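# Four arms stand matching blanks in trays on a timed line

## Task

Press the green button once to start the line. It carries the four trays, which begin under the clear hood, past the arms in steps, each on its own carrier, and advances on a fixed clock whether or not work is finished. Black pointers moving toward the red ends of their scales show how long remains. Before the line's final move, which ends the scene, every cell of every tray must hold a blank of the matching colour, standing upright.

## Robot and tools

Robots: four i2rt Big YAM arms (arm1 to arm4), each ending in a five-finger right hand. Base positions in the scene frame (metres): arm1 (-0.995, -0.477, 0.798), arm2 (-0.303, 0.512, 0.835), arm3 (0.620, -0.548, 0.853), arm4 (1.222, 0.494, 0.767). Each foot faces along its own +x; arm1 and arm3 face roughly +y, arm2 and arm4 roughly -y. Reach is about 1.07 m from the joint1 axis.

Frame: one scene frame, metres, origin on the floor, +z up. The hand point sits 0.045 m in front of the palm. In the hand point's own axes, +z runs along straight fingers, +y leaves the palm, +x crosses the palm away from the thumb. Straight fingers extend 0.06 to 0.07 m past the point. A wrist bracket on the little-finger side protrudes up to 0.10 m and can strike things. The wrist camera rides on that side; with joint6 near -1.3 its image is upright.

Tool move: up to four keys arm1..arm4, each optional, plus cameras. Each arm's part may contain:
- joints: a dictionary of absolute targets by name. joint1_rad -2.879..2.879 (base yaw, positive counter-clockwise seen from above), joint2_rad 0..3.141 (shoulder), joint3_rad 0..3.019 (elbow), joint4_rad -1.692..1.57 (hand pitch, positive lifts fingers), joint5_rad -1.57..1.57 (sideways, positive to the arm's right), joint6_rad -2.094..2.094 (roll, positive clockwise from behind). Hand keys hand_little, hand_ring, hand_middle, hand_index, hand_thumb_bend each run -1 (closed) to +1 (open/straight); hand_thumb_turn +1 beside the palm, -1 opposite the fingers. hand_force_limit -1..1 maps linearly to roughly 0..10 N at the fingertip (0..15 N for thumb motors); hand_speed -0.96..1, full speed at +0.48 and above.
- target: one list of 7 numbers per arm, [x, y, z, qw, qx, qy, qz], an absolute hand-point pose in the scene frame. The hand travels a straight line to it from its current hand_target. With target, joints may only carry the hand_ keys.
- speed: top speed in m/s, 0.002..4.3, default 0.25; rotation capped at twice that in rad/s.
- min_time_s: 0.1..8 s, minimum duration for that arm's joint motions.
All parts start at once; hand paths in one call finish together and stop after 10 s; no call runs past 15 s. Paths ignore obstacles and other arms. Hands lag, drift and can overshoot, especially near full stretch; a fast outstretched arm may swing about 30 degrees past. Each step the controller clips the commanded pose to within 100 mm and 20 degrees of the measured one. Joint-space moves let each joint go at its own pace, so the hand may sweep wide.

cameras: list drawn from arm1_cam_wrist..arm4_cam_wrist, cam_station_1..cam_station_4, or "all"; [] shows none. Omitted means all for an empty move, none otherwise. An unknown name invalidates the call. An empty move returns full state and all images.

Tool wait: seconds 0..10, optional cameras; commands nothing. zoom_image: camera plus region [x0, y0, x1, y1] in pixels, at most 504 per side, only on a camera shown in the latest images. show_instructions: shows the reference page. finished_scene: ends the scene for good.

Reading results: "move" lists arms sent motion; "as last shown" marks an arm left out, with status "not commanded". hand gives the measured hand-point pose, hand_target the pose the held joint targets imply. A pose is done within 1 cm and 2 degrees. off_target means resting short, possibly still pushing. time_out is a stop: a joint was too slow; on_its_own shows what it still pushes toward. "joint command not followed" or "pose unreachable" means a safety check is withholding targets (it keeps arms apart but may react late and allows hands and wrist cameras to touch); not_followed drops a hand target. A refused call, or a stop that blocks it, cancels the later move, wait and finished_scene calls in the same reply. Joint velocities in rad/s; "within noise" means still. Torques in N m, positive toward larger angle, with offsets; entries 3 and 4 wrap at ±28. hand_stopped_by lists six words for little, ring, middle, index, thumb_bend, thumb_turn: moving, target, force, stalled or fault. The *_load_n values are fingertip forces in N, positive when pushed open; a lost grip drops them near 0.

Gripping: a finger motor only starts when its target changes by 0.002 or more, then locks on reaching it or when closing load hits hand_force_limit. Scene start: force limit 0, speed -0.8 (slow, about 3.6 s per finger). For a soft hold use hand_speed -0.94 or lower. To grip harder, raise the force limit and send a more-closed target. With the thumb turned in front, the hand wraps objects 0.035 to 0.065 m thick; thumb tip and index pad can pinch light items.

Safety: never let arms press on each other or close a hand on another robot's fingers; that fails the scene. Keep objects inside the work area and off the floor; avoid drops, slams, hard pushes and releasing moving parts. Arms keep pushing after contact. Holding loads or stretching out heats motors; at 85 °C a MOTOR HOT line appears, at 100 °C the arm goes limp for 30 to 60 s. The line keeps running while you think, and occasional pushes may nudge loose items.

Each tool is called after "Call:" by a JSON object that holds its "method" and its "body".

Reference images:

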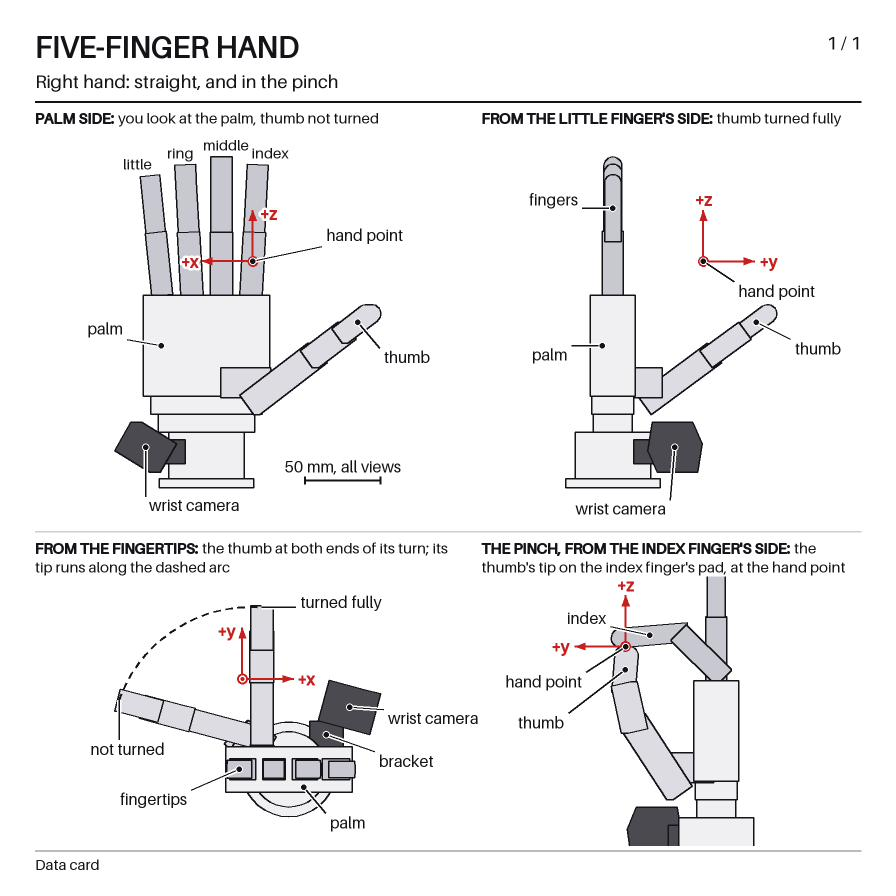

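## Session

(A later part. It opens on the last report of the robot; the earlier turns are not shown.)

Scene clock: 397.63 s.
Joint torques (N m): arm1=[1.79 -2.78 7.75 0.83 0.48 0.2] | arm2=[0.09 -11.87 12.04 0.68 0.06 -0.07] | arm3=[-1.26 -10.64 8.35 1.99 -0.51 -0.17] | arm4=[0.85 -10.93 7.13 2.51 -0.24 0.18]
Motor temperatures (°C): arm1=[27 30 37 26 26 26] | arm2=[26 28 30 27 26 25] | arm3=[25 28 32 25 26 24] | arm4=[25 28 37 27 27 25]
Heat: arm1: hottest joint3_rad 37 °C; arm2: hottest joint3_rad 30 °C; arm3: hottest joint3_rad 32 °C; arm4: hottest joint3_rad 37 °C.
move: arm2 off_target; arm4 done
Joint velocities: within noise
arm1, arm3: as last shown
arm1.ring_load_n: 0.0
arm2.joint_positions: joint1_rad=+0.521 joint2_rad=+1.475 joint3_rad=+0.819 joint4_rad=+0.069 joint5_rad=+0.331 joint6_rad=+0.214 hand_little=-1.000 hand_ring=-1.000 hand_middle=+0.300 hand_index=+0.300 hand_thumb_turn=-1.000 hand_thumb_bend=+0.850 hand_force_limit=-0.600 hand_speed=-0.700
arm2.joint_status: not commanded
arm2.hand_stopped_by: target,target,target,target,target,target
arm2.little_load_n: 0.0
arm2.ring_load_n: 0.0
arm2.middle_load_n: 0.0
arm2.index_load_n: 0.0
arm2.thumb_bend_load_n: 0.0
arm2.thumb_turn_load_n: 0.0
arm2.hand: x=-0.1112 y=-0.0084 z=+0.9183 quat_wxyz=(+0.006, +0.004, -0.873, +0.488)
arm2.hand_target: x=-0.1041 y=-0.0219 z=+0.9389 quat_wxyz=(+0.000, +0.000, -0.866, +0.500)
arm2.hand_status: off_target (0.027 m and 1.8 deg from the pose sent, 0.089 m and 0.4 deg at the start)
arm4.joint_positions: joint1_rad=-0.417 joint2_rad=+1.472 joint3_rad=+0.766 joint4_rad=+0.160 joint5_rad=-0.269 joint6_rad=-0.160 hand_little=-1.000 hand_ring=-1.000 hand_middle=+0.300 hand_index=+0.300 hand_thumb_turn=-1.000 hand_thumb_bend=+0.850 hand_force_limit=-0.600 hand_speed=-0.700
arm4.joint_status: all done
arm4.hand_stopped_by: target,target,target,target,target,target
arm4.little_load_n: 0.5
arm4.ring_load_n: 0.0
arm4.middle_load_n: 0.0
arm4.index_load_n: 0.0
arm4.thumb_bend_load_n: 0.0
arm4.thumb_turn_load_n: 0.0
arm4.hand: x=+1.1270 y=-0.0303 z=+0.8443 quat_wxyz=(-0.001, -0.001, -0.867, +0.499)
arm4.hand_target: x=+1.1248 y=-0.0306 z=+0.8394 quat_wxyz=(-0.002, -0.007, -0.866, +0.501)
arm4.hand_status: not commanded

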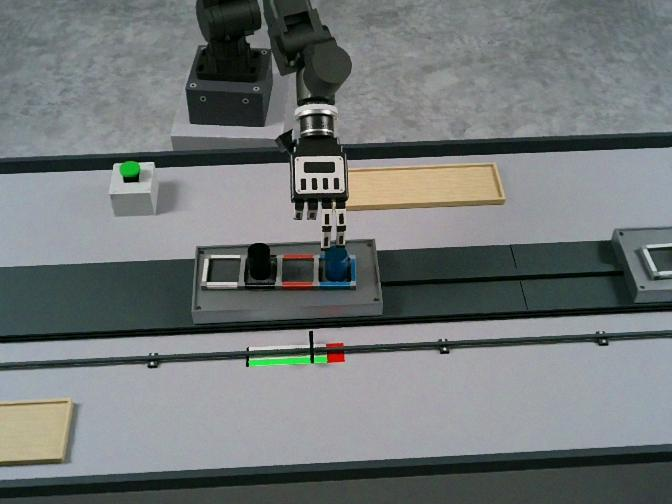

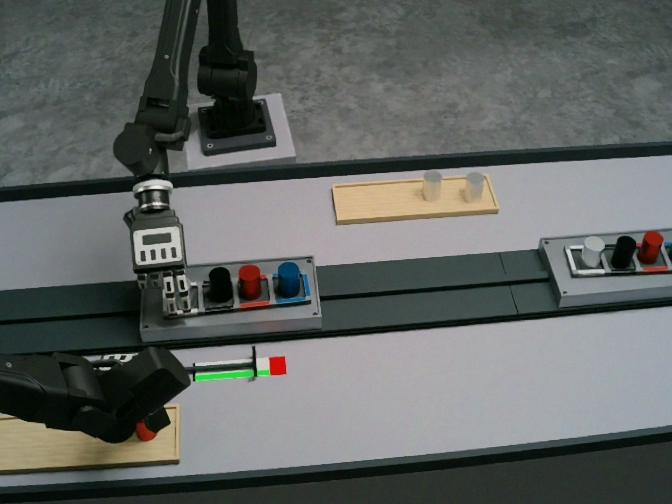

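Call:
{"method": "move", "body": {"arm4": {"target": [1.126, -0.028, 0.94, 0, 0, -0.866, 0.5], "speed": 0.12}, "arm2": {"target": [-0.104, 0.13, 0.97, 0, 0, -0.866, 0.5], "speed": 0.15}, "arm3": {"target": [1.061, -0.234, 0.855, 0.5, -0.866, 0, 0], "speed": 0.12}, "cameras": ["cam_station_3", "arm3_cam_wrist", "cam_station_4"]}}

Call:
{"method": "zoom_image", "body": {"camera": "cam_station_4", "region": [120, 220, 240, 320]}}

Call:
{"method": "zoom_image", "body": {"camera": "cam_station_3", "region": [130, 150, 250, 250]}}

Scene clock: 399.97 s.
Joint torques (N m): arm1=[1.79 -2.84 7.75 0.83 0.48 0.2] | arm2=[0.38 -5.19 8.17 0.65 0.28 0.01] | arm3=[-1.32 -10.52 8.46 1.99 -0.64 -0.17] | arm4=[2.14 -12.4 12.85 0.94 -0.32 0.09]
Motor temperatures (°C): arm1=[27 30 37 26 26 26] | arm2=[26 28 30 27 26 25] | arm3=[25 28 32 25 26 24] | arm4=[25 28 37 27 27 25]
Heat: arm1: hottest joint3_rad 37 °C; arm2: hottest joint3_rad 30 °C; arm3: hottest joint3_rad 32 °C; arm4: hottest joint3_rad 37 °C.
move: arm2 off_target; arm3 off_target; arm4 off_target
Joint velocities: within noise
arm1: as last shown
arm1.thumb_turn_load_n: -0.5
arm2.joint_positions: joint1_rad=+0.716 joint2_rad=+1.034 joint3_rad=+0.611 joint4_rad=-0.149 joint5_rad=+0.495 joint6_rad=+0.311 hand_little=-1.000 hand_ring=-1.000 hand_middle=+0.300 hand_index=+0.300 hand_thumb_turn=-1.000 hand_thumb_bend=+0.850 hand_force_limit=-0.600 hand_speed=-0.700
arm2.joint_status: not commanded
arm2.hand_stopped_by: target,target,target,target,target,target
arm2.little_load_n: 0.0
arm2.ring_load_n: 0.0
arm2.middle_load_n: 0.0
arm2.index_load_n: 0.0
arm2.thumb_bend_load_n: 0.0
arm2.thumb_turn_load_n: 0.0
arm2.hand: x=-0.1023 y=+0.1223 z=+0.9794 quat_wxyz=(-0.001, +0.005, -0.860, +0.511)
arm2.hand_target: x=-0.1048 y=+0.1287 z=+0.9712 quat_wxyz=(+0.004, +0.005, -0.865, +0.502)
arm2.hand_status: off_target (0.012 m and 1.6 deg from the pose sent, 0.148 m and 1.8 deg at the start)
arm3.joint_positions: joint1_rad=-1.302 joint2_rad=+1.837 joint3_rad=+1.044 joint4_rad=-0.290 joint5_rad=-0.931 joint6_rad=-0.918 hand_little=-1.000 hand_ring=-1.000 hand_middle=+0.250 hand_index=+0.250 hand_thumb_turn=-1.000 hand_thumb_bend=+0.900 hand_force_limit=-0.500 hand_speed=-0.500
arm3.joint_status: not commanded
arm3.hand_stopped_by: target,target,target,target,target,target
arm3.little_load_n: 0.0
arm3.ring_load_n: 0.0
arm3.middle_load_n: 0.0
arm3.index_load_n: 0.0
arm3.thumb_bend_load_n: 0.0
arm3.thumb_turn_load_n: 0.0
arm3.hand: x=+1.0353 y=-0.2350 z=+0.8489 quat_wxyz=(-0.492, +0.870, -0.010, -0.023)
arm3.hand_target: x=+1.0581 y=-0.2317 z=+0.8552 quat_wxyz=(-0.500, +0.866, +0.003, -0.001)
arm3.hand_status: off_target (0.026 m and 3.1 deg from the pose sent, 0.036 m and 3.4 deg at the start)
arm4.joint_positions: joint1_rad=-0.417 joint2_rad=+1.317 joint3_rad=+0.845 joint4_rad=-0.118 joint5_rad=-0.269 joint6_rad=-0.160 hand_little=-1.000 hand_ring=-1.000 hand_middle=+0.300 hand_index=+0.300 hand_thumb_turn=-1.000 hand_thumb_bend=+0.850 hand_force_limit=-0.600 hand_speed=-0.700
arm4.joint_status: not commanded
arm4.hand_stopped_by: target,target,target,target,target,target
arm4.little_load_n: 0.0
arm4.ring_load_n: 0.0
arm4.middle_load_n: 0.0
arm4.index_load_n: 0.5
arm4.thumb_bend_load_n: 0.0
arm4.thumb_turn_load_n: 0.0
arm4.hand: x=+1.1325 y=-0.0131 z=+0.9110 quat_wxyz=(-0.007, -0.004, -0.877, +0.481)
arm4.hand_target: x=+1.1260 y=-0.0278 z=+0.9389 quat_wxyz=(+0.000, +0.000, -0.866, +0.500)
arm4.hand_status: off_target (0.033 m and 2.7 deg from the pose sent, 0.096 m and 0.2 deg at the start)
pictures: arm3_cam_wrist, cam_station_3, cam_station_4
arm3_cam_wrist: T_world_to_cam=[[0.23468, -0.45795, -0.85744, 0.38327], [-0.79188, -0.60165, 0.1046, 0.58377], [-0.56378, 0.65445, -0.50384, 1.28374]] pos_world=[1.09608, -0.31339, 0.91436]

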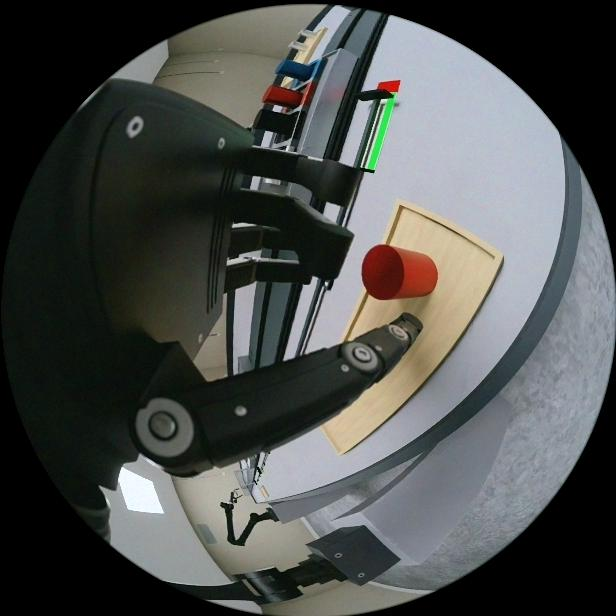

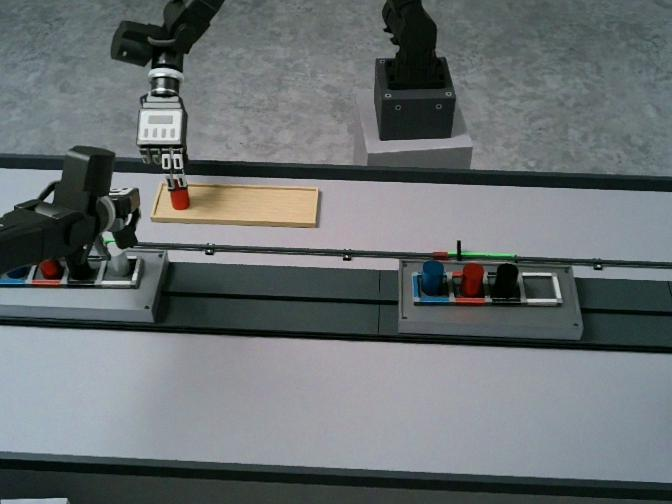

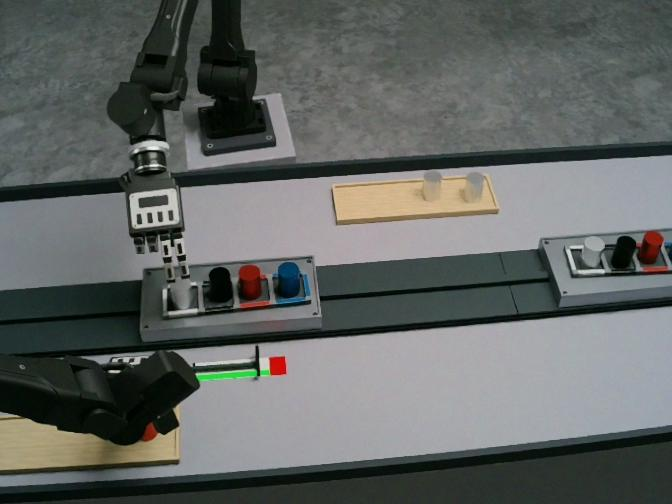

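Scaled by 4.200.

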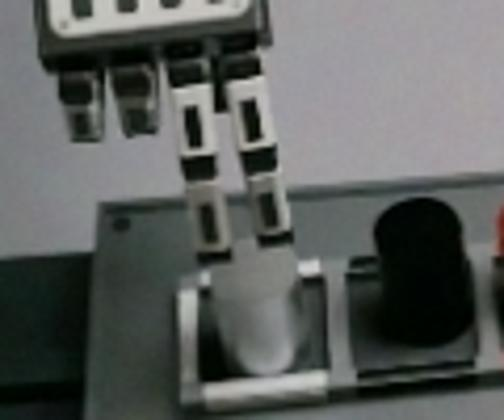

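Scaled by 4.200.

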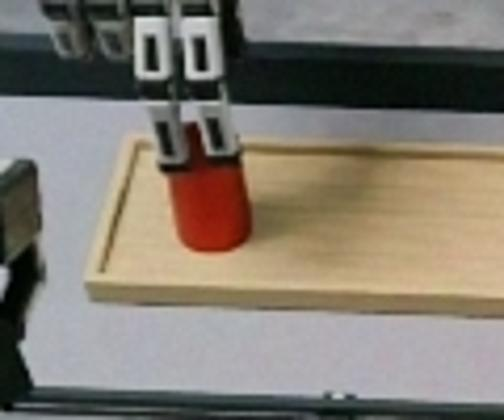

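Call:
{"method": "move", "body": {"arm4": {"target": [1.14, 0.13, 0.98, 0, 0, -0.866, 0.5], "speed": 0.16}, "arm3": {"target": [1.060, -0.235, 0.812, 0.5, -0.866, 0, 0], "speed": 0.1}, "cameras": ["cam_station_3", "arm3_cam_wrist"]}}

Call:
{"method": "zoom_image", "body": {"camera": "cam_station_3", "region": [130, 150, 250, 250]}}

Call:
{"method": "move", "body": {"arm4": {"target": [1.59, 0.224, 0.955, 0, 0, -0.866, 0.5], "speed": 0.25}}}

Scene clock: 402.63 s.
Joint torques (N m): arm1=[1.79 -2.78 7.75 0.84 0.48 0.2] | arm2=[0.38 -5.13 8.17 0.66 0.28 0] | arm3=[-1.26 -11.16 6.45 2.03 -0.64 -0.17] | arm4=[0.5 -4.37 8.81 1.05 -0.44 -0.03]
Motor temperatures (°C): arm1=[27 30 37 26 26 26] | arm2=[26 28 30 27 26 25] | arm3=[25 28 32 25 26 24] | arm4=[25 28 38 27 27 25]
Heat: arm1: hottest joint3_rad 37 °C; arm2: hottest joint3_rad 30 °C; arm3: hottest joint3_rad 32 °C; arm4: hottest joint3_rad 38 °C.
move: arm3 off_target; arm4 off_target
Joint velocities: within noise
arm1.joint_positions: joint1_rad=+0.683 joint2_rad=+0.781 joint3_rad=+0.506 joint4_rad=-0.350 joint5_rad=+0.552 joint6_rad=+0.336 hand_little=-1.000 hand_ring=-1.000 hand_middle=+0.300 hand_index=+0.300 hand_thumb_turn=-1.000 hand_thumb_bend=+0.850 hand_force_limit=-0.600 hand_speed=-0.750
arm1.joint_status: not commanded
arm1.hand_stopped_by: target,target,target,target,target,target
arm1.little_load_n: 0.0
arm1.ring_load_n: 0.0
arm1.middle_load_n: 0.0
arm1.index_load_n: 0.0
arm1.thumb_bend_load_n: 0.0
arm1.thumb_turn_load_n: 0.0
arm1.hand: x=-1.1422 y=-0.1489 z=+0.9499 quat_wxyz=(-0.503, +0.864, -0.015, +0.016)
arm1.hand_target: x=-1.1424 y=-0.1512 z=+0.9505 quat_wxyz=(-0.501, +0.865, -0.017, +0.016)
arm1.hand_status: not commanded
arm2: as last shown
arm3.joint_positions: joint1_rad=-1.305 joint2_rad=+1.923 joint3_rad=+1.044 joint4_rad=-0.187 joint5_rad=-0.932 joint6_rad=-0.919 hand_little=-1.000 hand_ring=-1.000 hand_middle=+0.250 hand_index=+0.250 hand_thumb_turn=-1.000 hand_thumb_bend=+0.900 hand_force_limit=-0.500 hand_speed=-0.500
arm3.joint_status: not commanded
arm3.hand_stopped_by: target,target,target,target,target,target
arm3.little_load_n: 0.0
arm3.ring_load_n: 0.0
arm3.middle_load_n: 0.0
arm3.index_load_n: 0.0
arm3.thumb_bend_load_n: 0.0
arm3.thumb_turn_load_n: 0.0
arm3.hand: x=+1.0444 y=-0.2325 z=+0.8125 quat_wxyz=(-0.495, +0.869, -0.006, -0.016)
arm3.hand_target: x=+1.0574 y=-0.2331 z=+0.8119 quat_wxyz=(-0.500, +0.866, +0.002, -0.002)
arm3.hand_status: off_target (0.016 m and 2.1 deg from the pose sent, 0.044 m and 3.1 deg at the start)
arm4.joint_positions: joint1_rad=-0.542 joint2_rad=+0.814 joint3_rad=+0.698 joint4_rad=-0.423 joint5_rad=-0.387 joint6_rad=-0.221 hand_little=-1.000 hand_ring=-1.000 hand_middle=+0.300 hand_index=+0.300 hand_thumb_turn=-1.000 hand_thumb_bend=+0.850 hand_force_limit=-0.600 hand_speed=-0.700
arm4.joint_status: not commanded
arm4.hand_stopped_by: target,target,target,target,target,target
arm4.little_load_n: 0.0
arm4.ring_load_n: 0.0
arm4.middle_load_n: 0.0
arm4.index_load_n: 0.0
arm4.thumb_bend_load_n: 0.0
arm4.thumb_turn_load_n: 0.0
arm4.hand: x=+1.1451 y=+0.1214 z=+0.9914 quat_wxyz=(-0.003, +0.002, -0.859, +0.512)
arm4.hand_target: x=+1.1451 y=+0.1269 z=+0.9819 quat_wxyz=(-0.004, +0.004, -0.865, +0.502)
arm4.hand_status: off_target (0.015 m and 1.6 deg from the pose sent, 0.159 m and 2.7 deg at the start)
pictures: arm3_cam_wrist, cam_station_3
arm3_cam_wrist: T_world_to_cam=[[0.24805, -0.45195, -0.85686, 0.33803], [-0.79447, -0.60104, 0.08703, 0.61337], [-0.55434, 0.65916, -0.50815, 1.26364]] pos_world=[1.10393, -0.31151, 0.87838]

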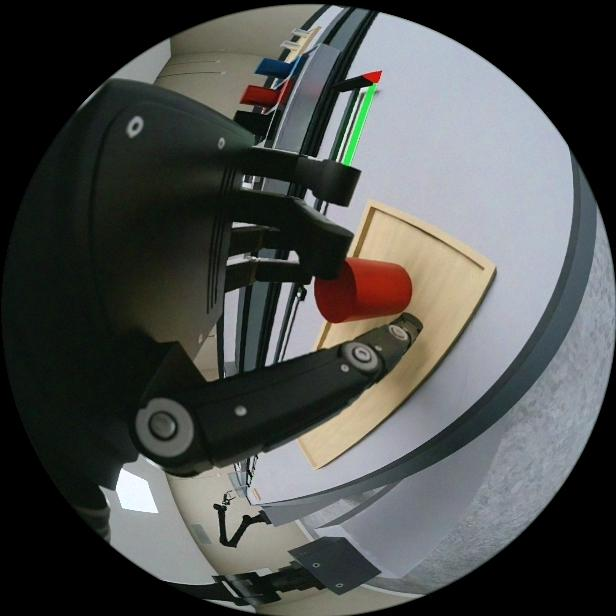

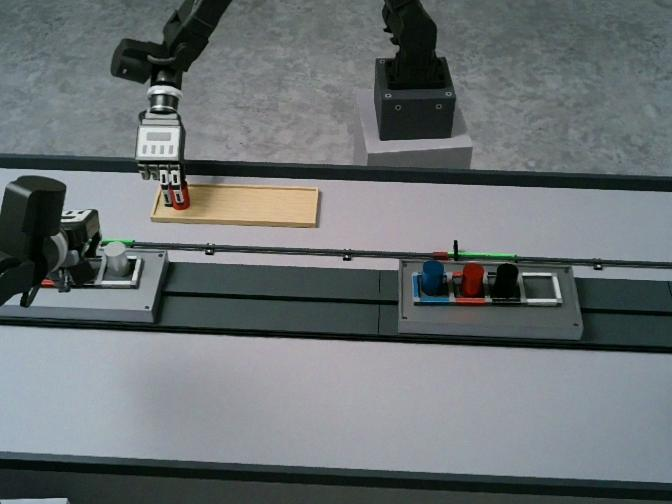

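Scaled by 4.200.

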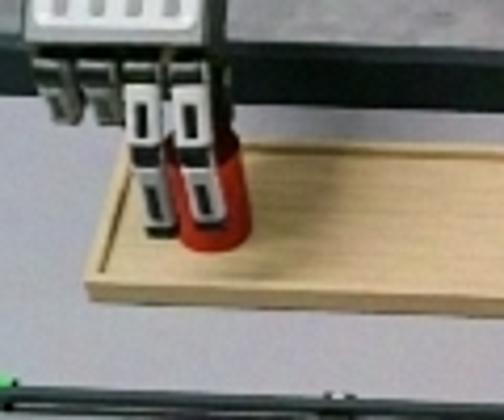

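Scene clock: 405.50 s.
Joint torques (N m): arm1=[1.85 -2.78 7.75 0.83 0.48 0.2] | arm2=[0.38 -5.19 8.17 0.66 0.28 0] | arm3=[-1.32 -11.16 6.45 2.03 -0.64 -0.17] | arm4=[1.26 -7.94 12.82 0.32 0.76 0.29]
Motor temperatures (°C): arm1=[27 30 37 26 26 26] | arm2=[26 28 30 27 26 25] | arm3=[25 28 32 25 27 24] | arm4=[25 28 38 27 27 25]
Heat: arm1: hottest joint3_rad 37 °C; arm2: hottest joint3_rad 30 °C; arm3: hottest joint3_rad 32 °C; arm4: hottest joint3_rad 38 °C.
move: arm4 off_target
Joint velocities: within noise
arm1, arm2, arm3: as last shown
arm4.joint_positions: joint1_rad=+1.107 joint2_rad=+1.213 joint3_rad=+0.868 joint4_rad=-0.713 joint5_rad=+0.947 joint6_rad=+0.864 hand_little=-1.000 hand_ring=-1.000 hand_middle=+0.300 hand_index=+0.300 hand_thumb_turn=-1.000 hand_thumb_bend=+0.850 hand_force_limit=-0.600 hand_speed=-0.700
arm4.joint_status: not commanded
arm4.hand_stopped_by: target,target,target,target,target,target
arm4.little_load_n: 0.0
arm4.ring_load_n: 0.0
arm4.middle_load_n: 0.0
arm4.index_load_n: 0.0
arm4.thumb_bend_load_n: 0.0
arm4.thumb_turn_load_n: 0.0
arm4.hand: x=+1.5696 y=+0.2352 z=+0.9297 quat_wxyz=(+0.029, +0.035, -0.868, +0.494)
arm4.hand_target: x=+1.5848 y=+0.2276 z=+0.9543 quat_wxyz=(+0.012, +0.017, -0.864, +0.503)
arm4.hand_status: off_target (0.034 m and 5.3 deg from the pose sent, 0.458 m and 1.6 deg at the start)
pictures: none

Call:
{"method": "move", "body": {"arm3": {"target": [1.053, -0.2365, 0.805, 0.5, -0.866, 0, 0], "speed": 0.08}, "arm4": {"target": [1.604, 0.222, 0.875, 0, 0, -0.866, 0.5], "speed": 0.13, "joints": {"hand_thumb_bend": 0.9, "hand_index": 0.25, "hand_middle": 0.25, "hand_speed": -0.5}}, "cameras": ["cam_station_3", "arm3_cam_wrist", "arm4_cam_wrist", "cam_station_4"]}}

Call:
{"method": "zoom_image", "body": {"camera": "cam_station_3", "region": [130, 150, 250, 250]}}

Call:
{"method": "zoom_image", "body": {"camera": "cam_station_4", "region": [380, 130, 500, 230]}}

Scene clock: 407.43 s.
Joint torques (N m): arm1=[1.79 -2.78 7.75 0.83 0.48 0.2] | arm2=[0.38 -5.19 8.17 0.66 0.28 0] | arm3=[-1.32 -10.99 4.78 2.07 -0.57 -0.14] | arm4=[1.44 -10.46 7.62 1.57 0.42 0.26]
Motor temperatures (°C): arm1=[27 30 37 26 26 26] | arm2=[26 28 30 27 26 25] | arm3=[25 28 32 25 27 24] | arm4=[25 28 38 27 27 25]
Heat: arm1: hottest joint3_rad 37 °C; arm2: hottest joint3_rad 30 °C; arm3: hottest joint3_rad 32 °C; arm4: hottest joint3_rad 38 °C.
move: arm3 off_target; arm4 done
Joint velocities: within noise
arm1, arm2: as last shown
arm3.joint_positions: joint1_rad=-1.307 joint2_rad=+1.923 joint3_rad=+1.044 joint4_rad=-0.158 joint5_rad=-0.932 joint6_rad=-0.919 hand_little=-1.000 hand_ring=-1.000 hand_middle=+0.250 hand_index=+0.250 hand_thumb_turn=-1.000 hand_thumb_bend=+0.900 hand_force_limit=-0.500 hand_speed=-0.500
arm3.joint_status: not commanded
arm3.hand_stopped_by: target,target,target,target,target,target
arm3.little_load_n: 0.0
arm3.ring_load_n: 0.0
arm3.middle_load_n: 0.0
arm3.index_load_n: 0.0
arm3.thumb_bend_load_n: 0.0
arm3.thumb_turn_load_n: 0.5
arm3.hand: x=+1.0507 y=-0.2309 z=+0.8141 quat_wxyz=(-0.500, +0.866, +0.000, -0.004)
arm3.hand_target: x=+1.0525 y=-0.2360 z=+0.8051 quat_wxyz=(-0.500, +0.866, +0.000, +0.000)
arm3.hand_status: off_target (0.011 m and 0.4 deg from the pose sent, 0.012 m and 2.1 deg at the start)
arm4.joint_positions: joint1_rad=+1.107 joint2_rad=+1.356 joint3_rad=+0.830 joint4_rad=-0.504 joint5_rad=+0.947 joint6_rad=+0.908 hand_little=-1.000 hand_ring=-1.000 hand_middle=+0.250 hand_index=+0.250 hand_thumb_turn=-1.000 hand_thumb_bend=+0.900 hand_force_limit=-0.600 hand_speed=-0.500
arm4.joint_status: all done
arm4.hand_stopped_by: target,target,target,target,target,target
arm4.little_load_n: 0.0
arm4.ring_load_n: 0.0
arm4.middle_load_n: 0.0
arm4.index_load_n: 0.0
arm4.thumb_bend_load_n: 0.0
arm4.thumb_turn_load_n: 0.0
arm4.hand: x=+1.6018 y=+0.2236 z=+0.8771 quat_wxyz=(+0.007, +0.009, -0.866, +0.499)
arm4.hand_target: x=+1.6035 y=+0.2225 z=+0.8747 quat_wxyz=(+0.000, +0.000, -0.866, +0.500)
arm4.hand_status: done (0.003 m and 1.3 deg from the pose sent, 0.066 m and 5.3 deg at the start)
pictures: arm3_cam_wrist, arm4_cam_wrist, cam_station_3, cam_station_4
arm3_cam_wrist: T_world_to_cam=[[0.27043, -0.44333, -0.85459, 0.31516], [-0.79761, -0.60029, 0.059, 0.64546], [-0.53916, 0.66567, -0.51594, 1.25877]] pos_world=[1.10827, -0.31074, 0.8807]
arm4_cam_wrist: T_world_to_cam=[[-0.31046, 0.4152, -0.85512, 1.15989], [0.82591, 0.56319, -0.02641, -1.42342], [0.47063, -0.71445, -0.51776, -0.02792]] pos_world=[1.54885, 0.30012, 0.9398]

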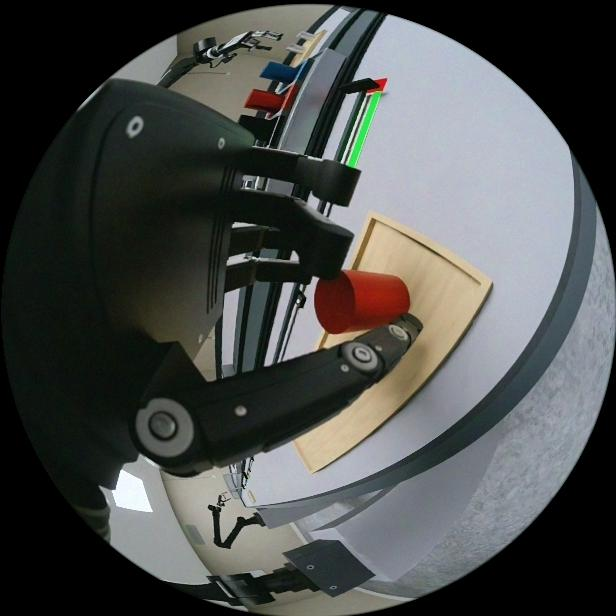

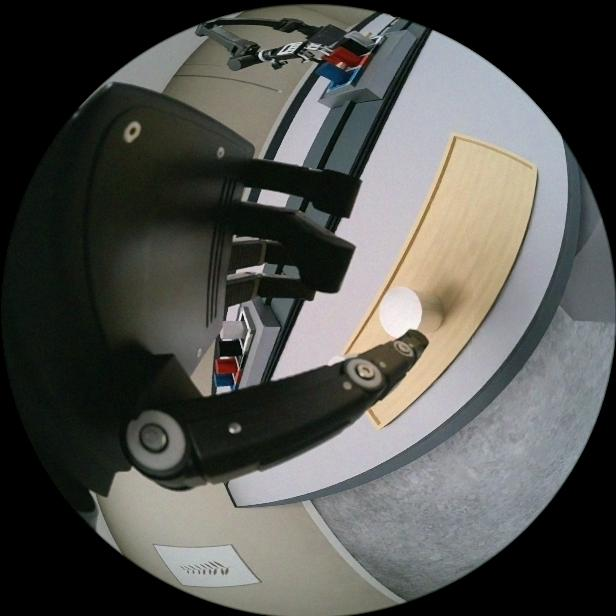

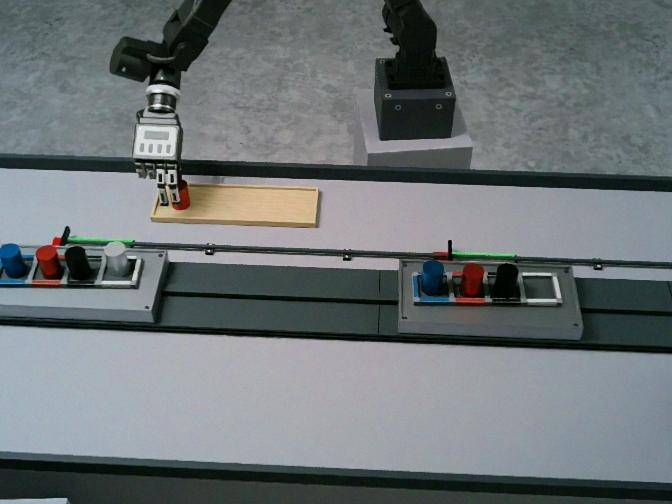

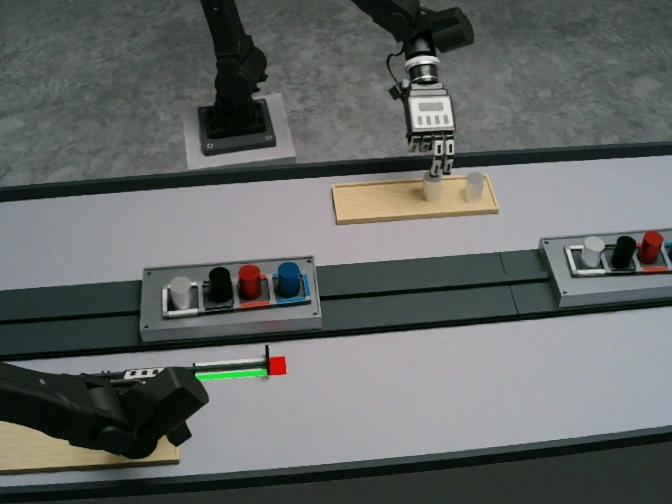

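Scaled by 4.200.

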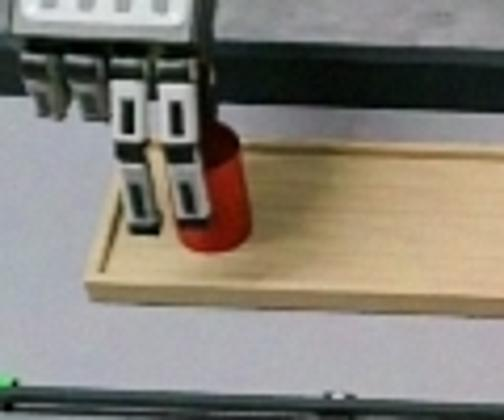

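Scaled by 4.200.

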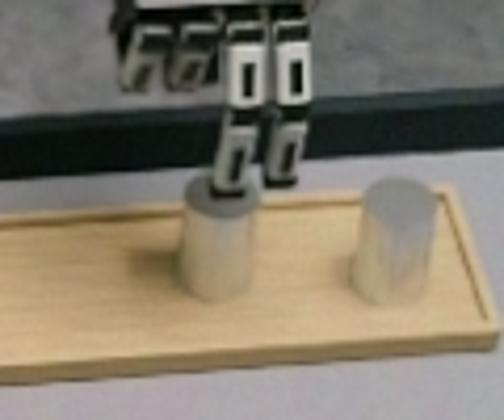

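Call:
{"method": "move", "body": {"arm3": {"target": [1.042, -0.240, 0.799, 0.5, -0.866, 0, 0], "speed": 0.08}, "arm4": {"target": [1.607, 0.226, 0.847, 0, 0, -0.866, 0.5], "speed": 0.1}, "cameras": ["cam_station_3", "arm3_cam_wrist", "arm4_cam_wrist", "cam_station_4"]}}

Call:
{"method": "zoom_image", "body": {"camera": "cam_station_3", "region": [130, 150, 250, 250]}}

Call:
{"method": "zoom_image", "body": {"camera": "cam_station_4", "region": [380, 130, 500, 230]}}

Scene clock: 409.30 s.
Joint torques (N m): arm1=[1.85 -2.78 7.75 0.83 0.48 0.2] | arm2=[0.38 -5.13 8.17 0.66 0.28 0] | arm3=[-1.32 -11.28 4.56 2.06 -0.55 -0.13] | arm4=[2.73 -10.75 7.45 1.55 0.66 0.23]
Motor temperatures (°C): arm1=[27 30 37 26 26 26] | arm2=[26 28 30 27 26 25] | arm3=[25 28 32 25 27 24] | arm4=[25 28 37 27 27 25]
Heat: arm1: hottest joint3_rad 37 °C; arm2: hottest joint3_rad 30 °C; arm3: hottest joint3_rad 32 °C; arm4: hottest joint3_rad 37 °C.
move: arm3 done; arm4 done
Joint velocities: within noise
arm1, arm2: as last shown
arm3.joint_positions: joint1_rad=-1.307 joint2_rad=+1.923 joint3_rad=+1.008 joint4_rad=-0.127 joint5_rad=-0.932 joint6_rad=-0.919 hand_little=-1.000 hand_ring=-1.000 hand_middle=+0.250 hand_index=+0.250 hand_thumb_turn=-1.000 hand_thumb_bend=+0.900 hand_force_limit=-0.500 hand_speed=-0.500
arm3.joint_status: not commanded
arm3.hand_stopped_by: target,target,target,target,target,target
arm3.little_load_n: 0.0
arm3.ring_load_n: 0.0
arm3.middle_load_n: 0.0
arm3.index_load_n: -0.5
arm3.thumb_bend_load_n: 0.0
arm3.thumb_turn_load_n: 0.0
arm3.hand: x=+1.0393 y=-0.2352 z=+0.8048 quat_wxyz=(-0.499, +0.867, -0.002, -0.006)
arm3.hand_target: x=+1.0421 y=-0.2399 z=+0.7996 quat_wxyz=(-0.500, +0.866, +0.000, +0.000)
arm3.hand_status: done (0.008 m and 0.7 deg from the pose sent, 0.020 m and 0.4 deg at the start)
arm4.joint_positions: joint1_rad=+1.107 joint2_rad=+1.405 joint3_rad=+0.799 joint4_rad=-0.434 joint5_rad=+0.947 joint6_rad=+0.925 hand_little=-1.000 hand_ring=-1.000 hand_middle=+0.250 hand_index=+0.250 hand_thumb_turn=-1.000 hand_thumb_bend=+0.900 hand_force_limit=-0.600 hand_speed=-0.500
arm4.joint_status: not commanded
arm4.hand_stopped_by: target,target,target,target,target,target
arm4.little_load_n: 0.0
arm4.ring_load_n: 0.0
arm4.middle_load_n: 0.0
arm4.index_load_n: 0.0
arm4.thumb_bend_load_n: 0.0
arm4.thumb_turn_load_n: 0.5
arm4.hand: x=+1.6034 y=+0.2231 z=+0.8510 quat_wxyz=(+0.006, +0.004, -0.867, +0.498)
arm4.hand_target: x=+1.6053 y=+0.2243 z=+0.8473 quat_wxyz=(+0.001, -0.002, -0.866, +0.500)
arm4.hand_status: done (0.006 m and 0.9 deg from the pose sent, 0.031 m and 1.3 deg at the start)
pictures: arm3_cam_wrist, arm4_cam_wrist, cam_station_3, cam_station_4
arm3_cam_wrist: T_world_to_cam=[[0.26555, -0.44524, -0.85513, 0.31346], [-0.7972, -0.60021, 0.06494, 0.62914], [-0.54217, 0.66446, -0.51433, 1.25231]] pos_world=[1.09728, -0.31494, 0.87129]
arm4_cam_wrist: T_world_to_cam=[[-0.30175, 0.42045, -0.85567, 1.12367], [0.8308, 0.55623, -0.01967, -1.43722], [0.46767, -0.71682, -0.51715, -0.03773]] pos_world=[1.55076, 0.29992, 0.91371]

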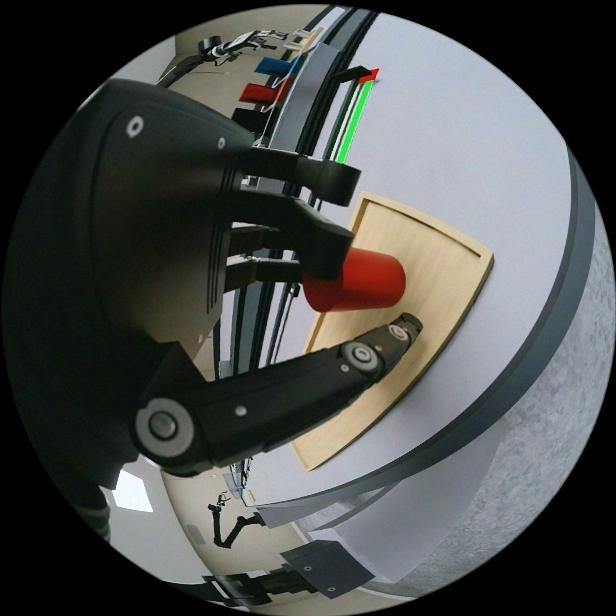

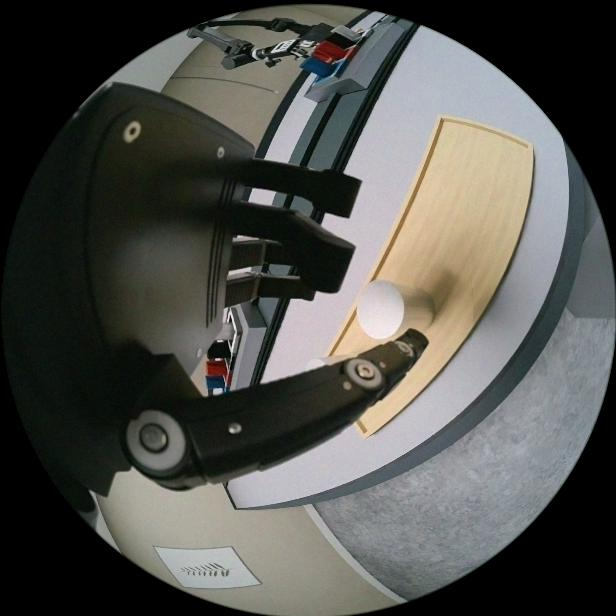

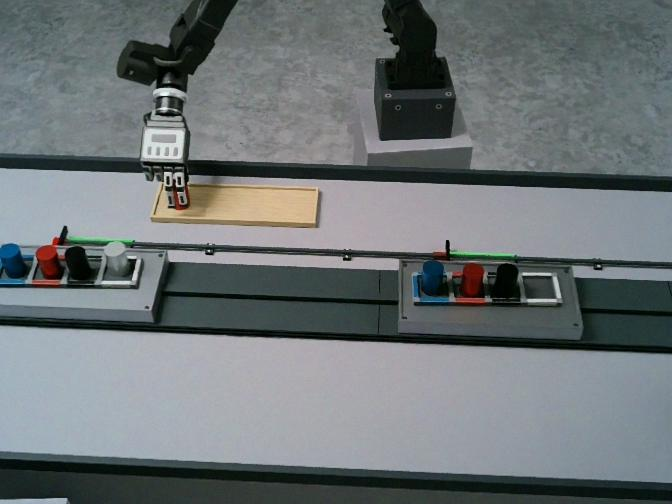

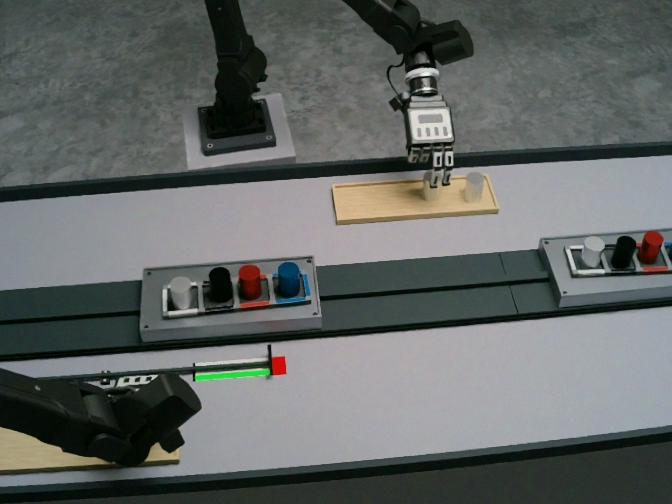

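Scaled by 4.200.

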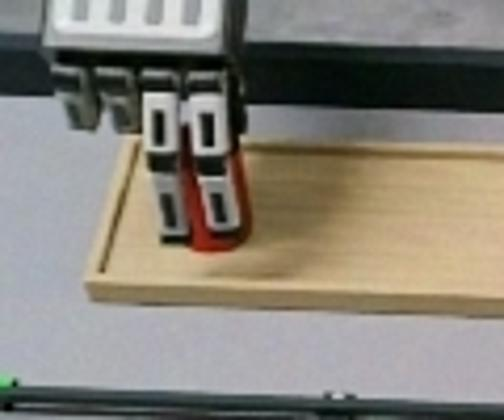

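Scaled by 4.200.

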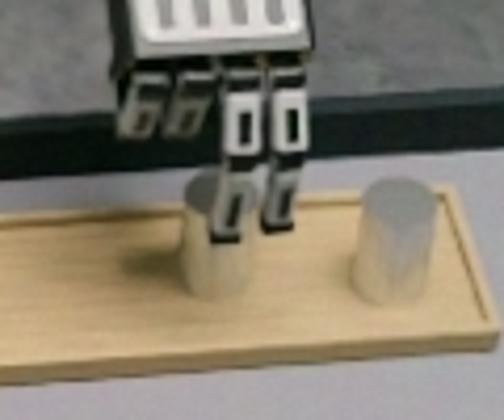

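Call:
{"method": "move", "body": {"arm3": {"joints": {"hand_thumb_bend": 0.6, "hand_index": 0.1, "hand_middle": 0.1, "hand_speed": -0.6}}, "arm4": {"target": [1.607, 0.2285, 0.806, 0, 0, -0.866, 0.5], "speed": 0.1}, "cameras": ["cam_station_4", "arm4_cam_wrist"]}}

Call:
{"method": "zoom_image", "body": {"camera": "cam_station_4", "region": [380, 130, 500, 230]}}

Call:
{"method": "move", "body": {"arm3": {"joints": {"hand_thumb_bend": 0.1, "hand_speed": -0.9}}}}

Scene clock: 411.07 s.
Joint torques (N m): arm1=[1.79 -2.84 7.75 0.84 0.48 0.2] | arm2=[0.38 -5.19 8.17 0.66 0.28 0] | arm3=[-1.32 -11.28 4.57 2.07 -0.55 -0.13] | arm4=[2.08 -11.16 6.6 1.52 0.75 0.21]
Motor temperatures (°C): arm1=[27 30 37 26 26 26] | arm2=[26 28 30 27 26 25] | arm3=[25 28 32 25 27 24] | arm4=[25 28 37 27 27 25]
Heat: arm1: hottest joint3_rad 37 °C; arm2: hottest joint3_rad 30 °C; arm3: hottest joint3_rad 32 °C; arm4: hottest joint3_rad 37 °C.
move: arm3 done; arm4 done
Joint velocities: within noise
arm1, arm2: as last shown
arm2.thumb_turn_load_n: 0.5
arm3.joint_positions: joint1_rad=-1.307 joint2_rad=+1.923 joint3_rad=+1.008 joint4_rad=-0.127 joint5_rad=-0.932 joint6_rad=-0.919 hand_little=-1.000 hand_ring=-1.000 hand_middle=+0.100 hand_index=+0.100 hand_thumb_turn=-1.000 hand_thumb_bend=+0.600 hand_force_limit=-0.500 hand_speed=-0.600
arm3.joint_status: all done
arm3.hand_stopped_by: target,target,target,target,target,target
arm3.little_load_n: 0.0
arm3.ring_load_n: 0.5
arm3.middle_load_n: 0.0
arm3.index_load_n: 0.0
arm3.thumb_bend_load_n: 0.0
arm3.thumb_turn_load_n: 0.0
arm3.hand: x=+1.0393 y=-0.2352 z=+0.8048 quat_wxyz=(-0.499, +0.867, -0.002, -0.006)
arm3.hand_target: x=+1.0421 y=-0.2399 z=+0.7996 quat_wxyz=(-0.500, +0.866, +0.000, +0.000)
arm3.hand_status: not commanded
arm4.joint_positions: joint1_rad=+1.107 joint2_rad=+1.486 joint3_rad=+0.749 joint4_rad=-0.310 joint5_rad=+0.949 joint6_rad=+0.936 hand_little=-1.000 hand_ring=-1.000 hand_middle=+0.250 hand_index=+0.250 hand_thumb_turn=-1.000 hand_thumb_bend=+0.900 hand_force_limit=-0.600 hand_speed=-0.500
arm4.joint_status: not commanded
arm4.hand_stopped_by: target,target,target,target,target,target
arm4.little_load_n: 0.0
arm4.ring_load_n: 0.0
arm4.middle_load_n: 0.0
arm4.index_load_n: 0.0
arm4.thumb_bend_load_n: 0.0
arm4.thumb_turn_load_n: 0.0
arm4.hand: x=+1.6023 y=+0.2234 z=+0.8095 quat_wxyz=(+0.007, +0.001, -0.868, +0.497)
arm4.hand_target: x=+1.6042 y=+0.2251 z=+0.8070 quat_wxyz=(+0.002, -0.004, -0.866, +0.500)
arm4.hand_status: done (0.008 m and 0.9 deg from the pose sent, 0.045 m and 0.9 deg at the start)
pictures: arm4_cam_wrist, cam_station_4
arm4_cam_wrist: T_world_to_cam=[[-0.29778, 0.42345, -0.85558, 1.08057], [0.83428, 0.55106, -0.01763, -1.44328], [0.46402, -0.71904, -0.51737, -0.05194]] pos_world=[1.54996, 0.30042, 0.87221]

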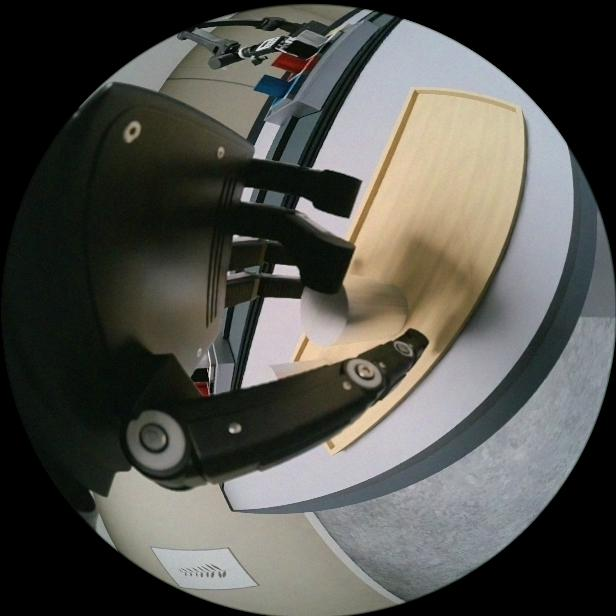

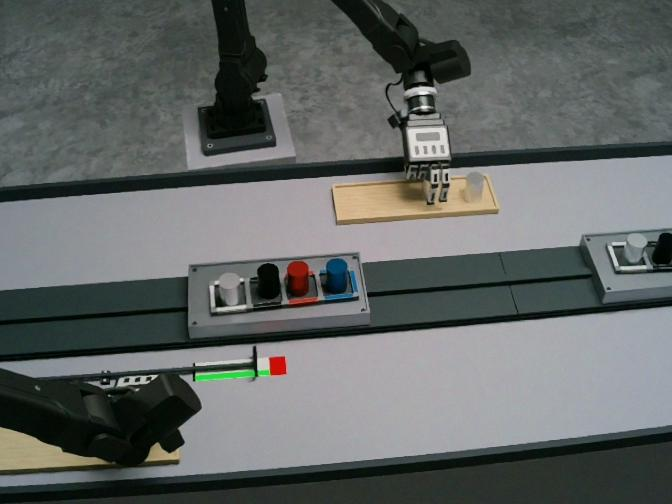

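Scaled by 4.200.

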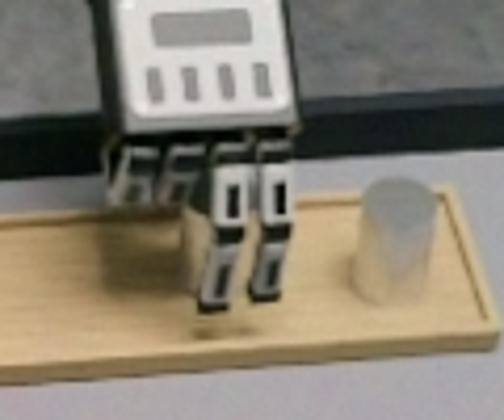

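Scene clock: 413.30 s.
Joint torques (N m): arm1=[1.79 -2.84 7.73 0.84 0.48 0.2] | arm2=[0.38 -5.19 8.17 0.65 0.28 0] | arm3=[-1.26 -11.28 4.57 2.07 -0.55 -0.13] | arm4=[2.61 -11.28 6.45 1.69 0.76 0.22]
Motor temperatures (°C): arm1=[27 30 37 26 26 26] | arm2=[26 28 30 27 26 25] | arm3=[25 28 32 25 27 24] | arm4=[25 28 37 27 27 25]
Heat: arm1: hottest joint3_rad 37 °C; arm2: hottest joint3_rad 30 °C; arm3: hottest joint3_rad 32 °C; arm4: hottest joint3_rad 37 °C.
move: arm3 off_target
Joint velocities: within noise
arm1, arm2, arm4: as last shown
arm1.thumb_turn_load_n: 0.5
arm2.thumb_turn_load_n: 0.0
arm3.joint_positions: joint1_rad=-1.310 joint2_rad=+1.923 joint3_rad=+1.008 joint4_rad=-0.127 joint5_rad=-0.932 joint6_rad=-0.919 hand_little=-1.000 hand_ring=-1.000 hand_middle=+0.100 hand_index=+0.100 hand_thumb_turn=-1.000 hand_thumb_bend=+0.391 hand_force_limit=-0.500 hand_speed=-0.900
arm3.joint_status: hand_thumb_bend off_target (ended at +0.391, target +0.100); the others done
arm3.hand_stopped_by: target,target,target,target,force,target
arm3.little_load_n: 0.0
arm3.ring_load_n: 0.5
arm3.middle_load_n: 4.0
arm3.index_load_n: 0.5
arm3.thumb_bend_load_n: 3.5
arm3.thumb_turn_load_n: 0.5
arm3.hand: x=+1.0403 y=-0.2365 z=+0.8048 quat_wxyz=(-0.499, +0.867, -0.003, -0.005)
arm3.hand_target: x=+1.0430 y=-0.2411 z=+0.7996 quat_wxyz=(-0.500, +0.866, -0.001, +0.001)
arm3.hand_status: not commanded
pictures: none


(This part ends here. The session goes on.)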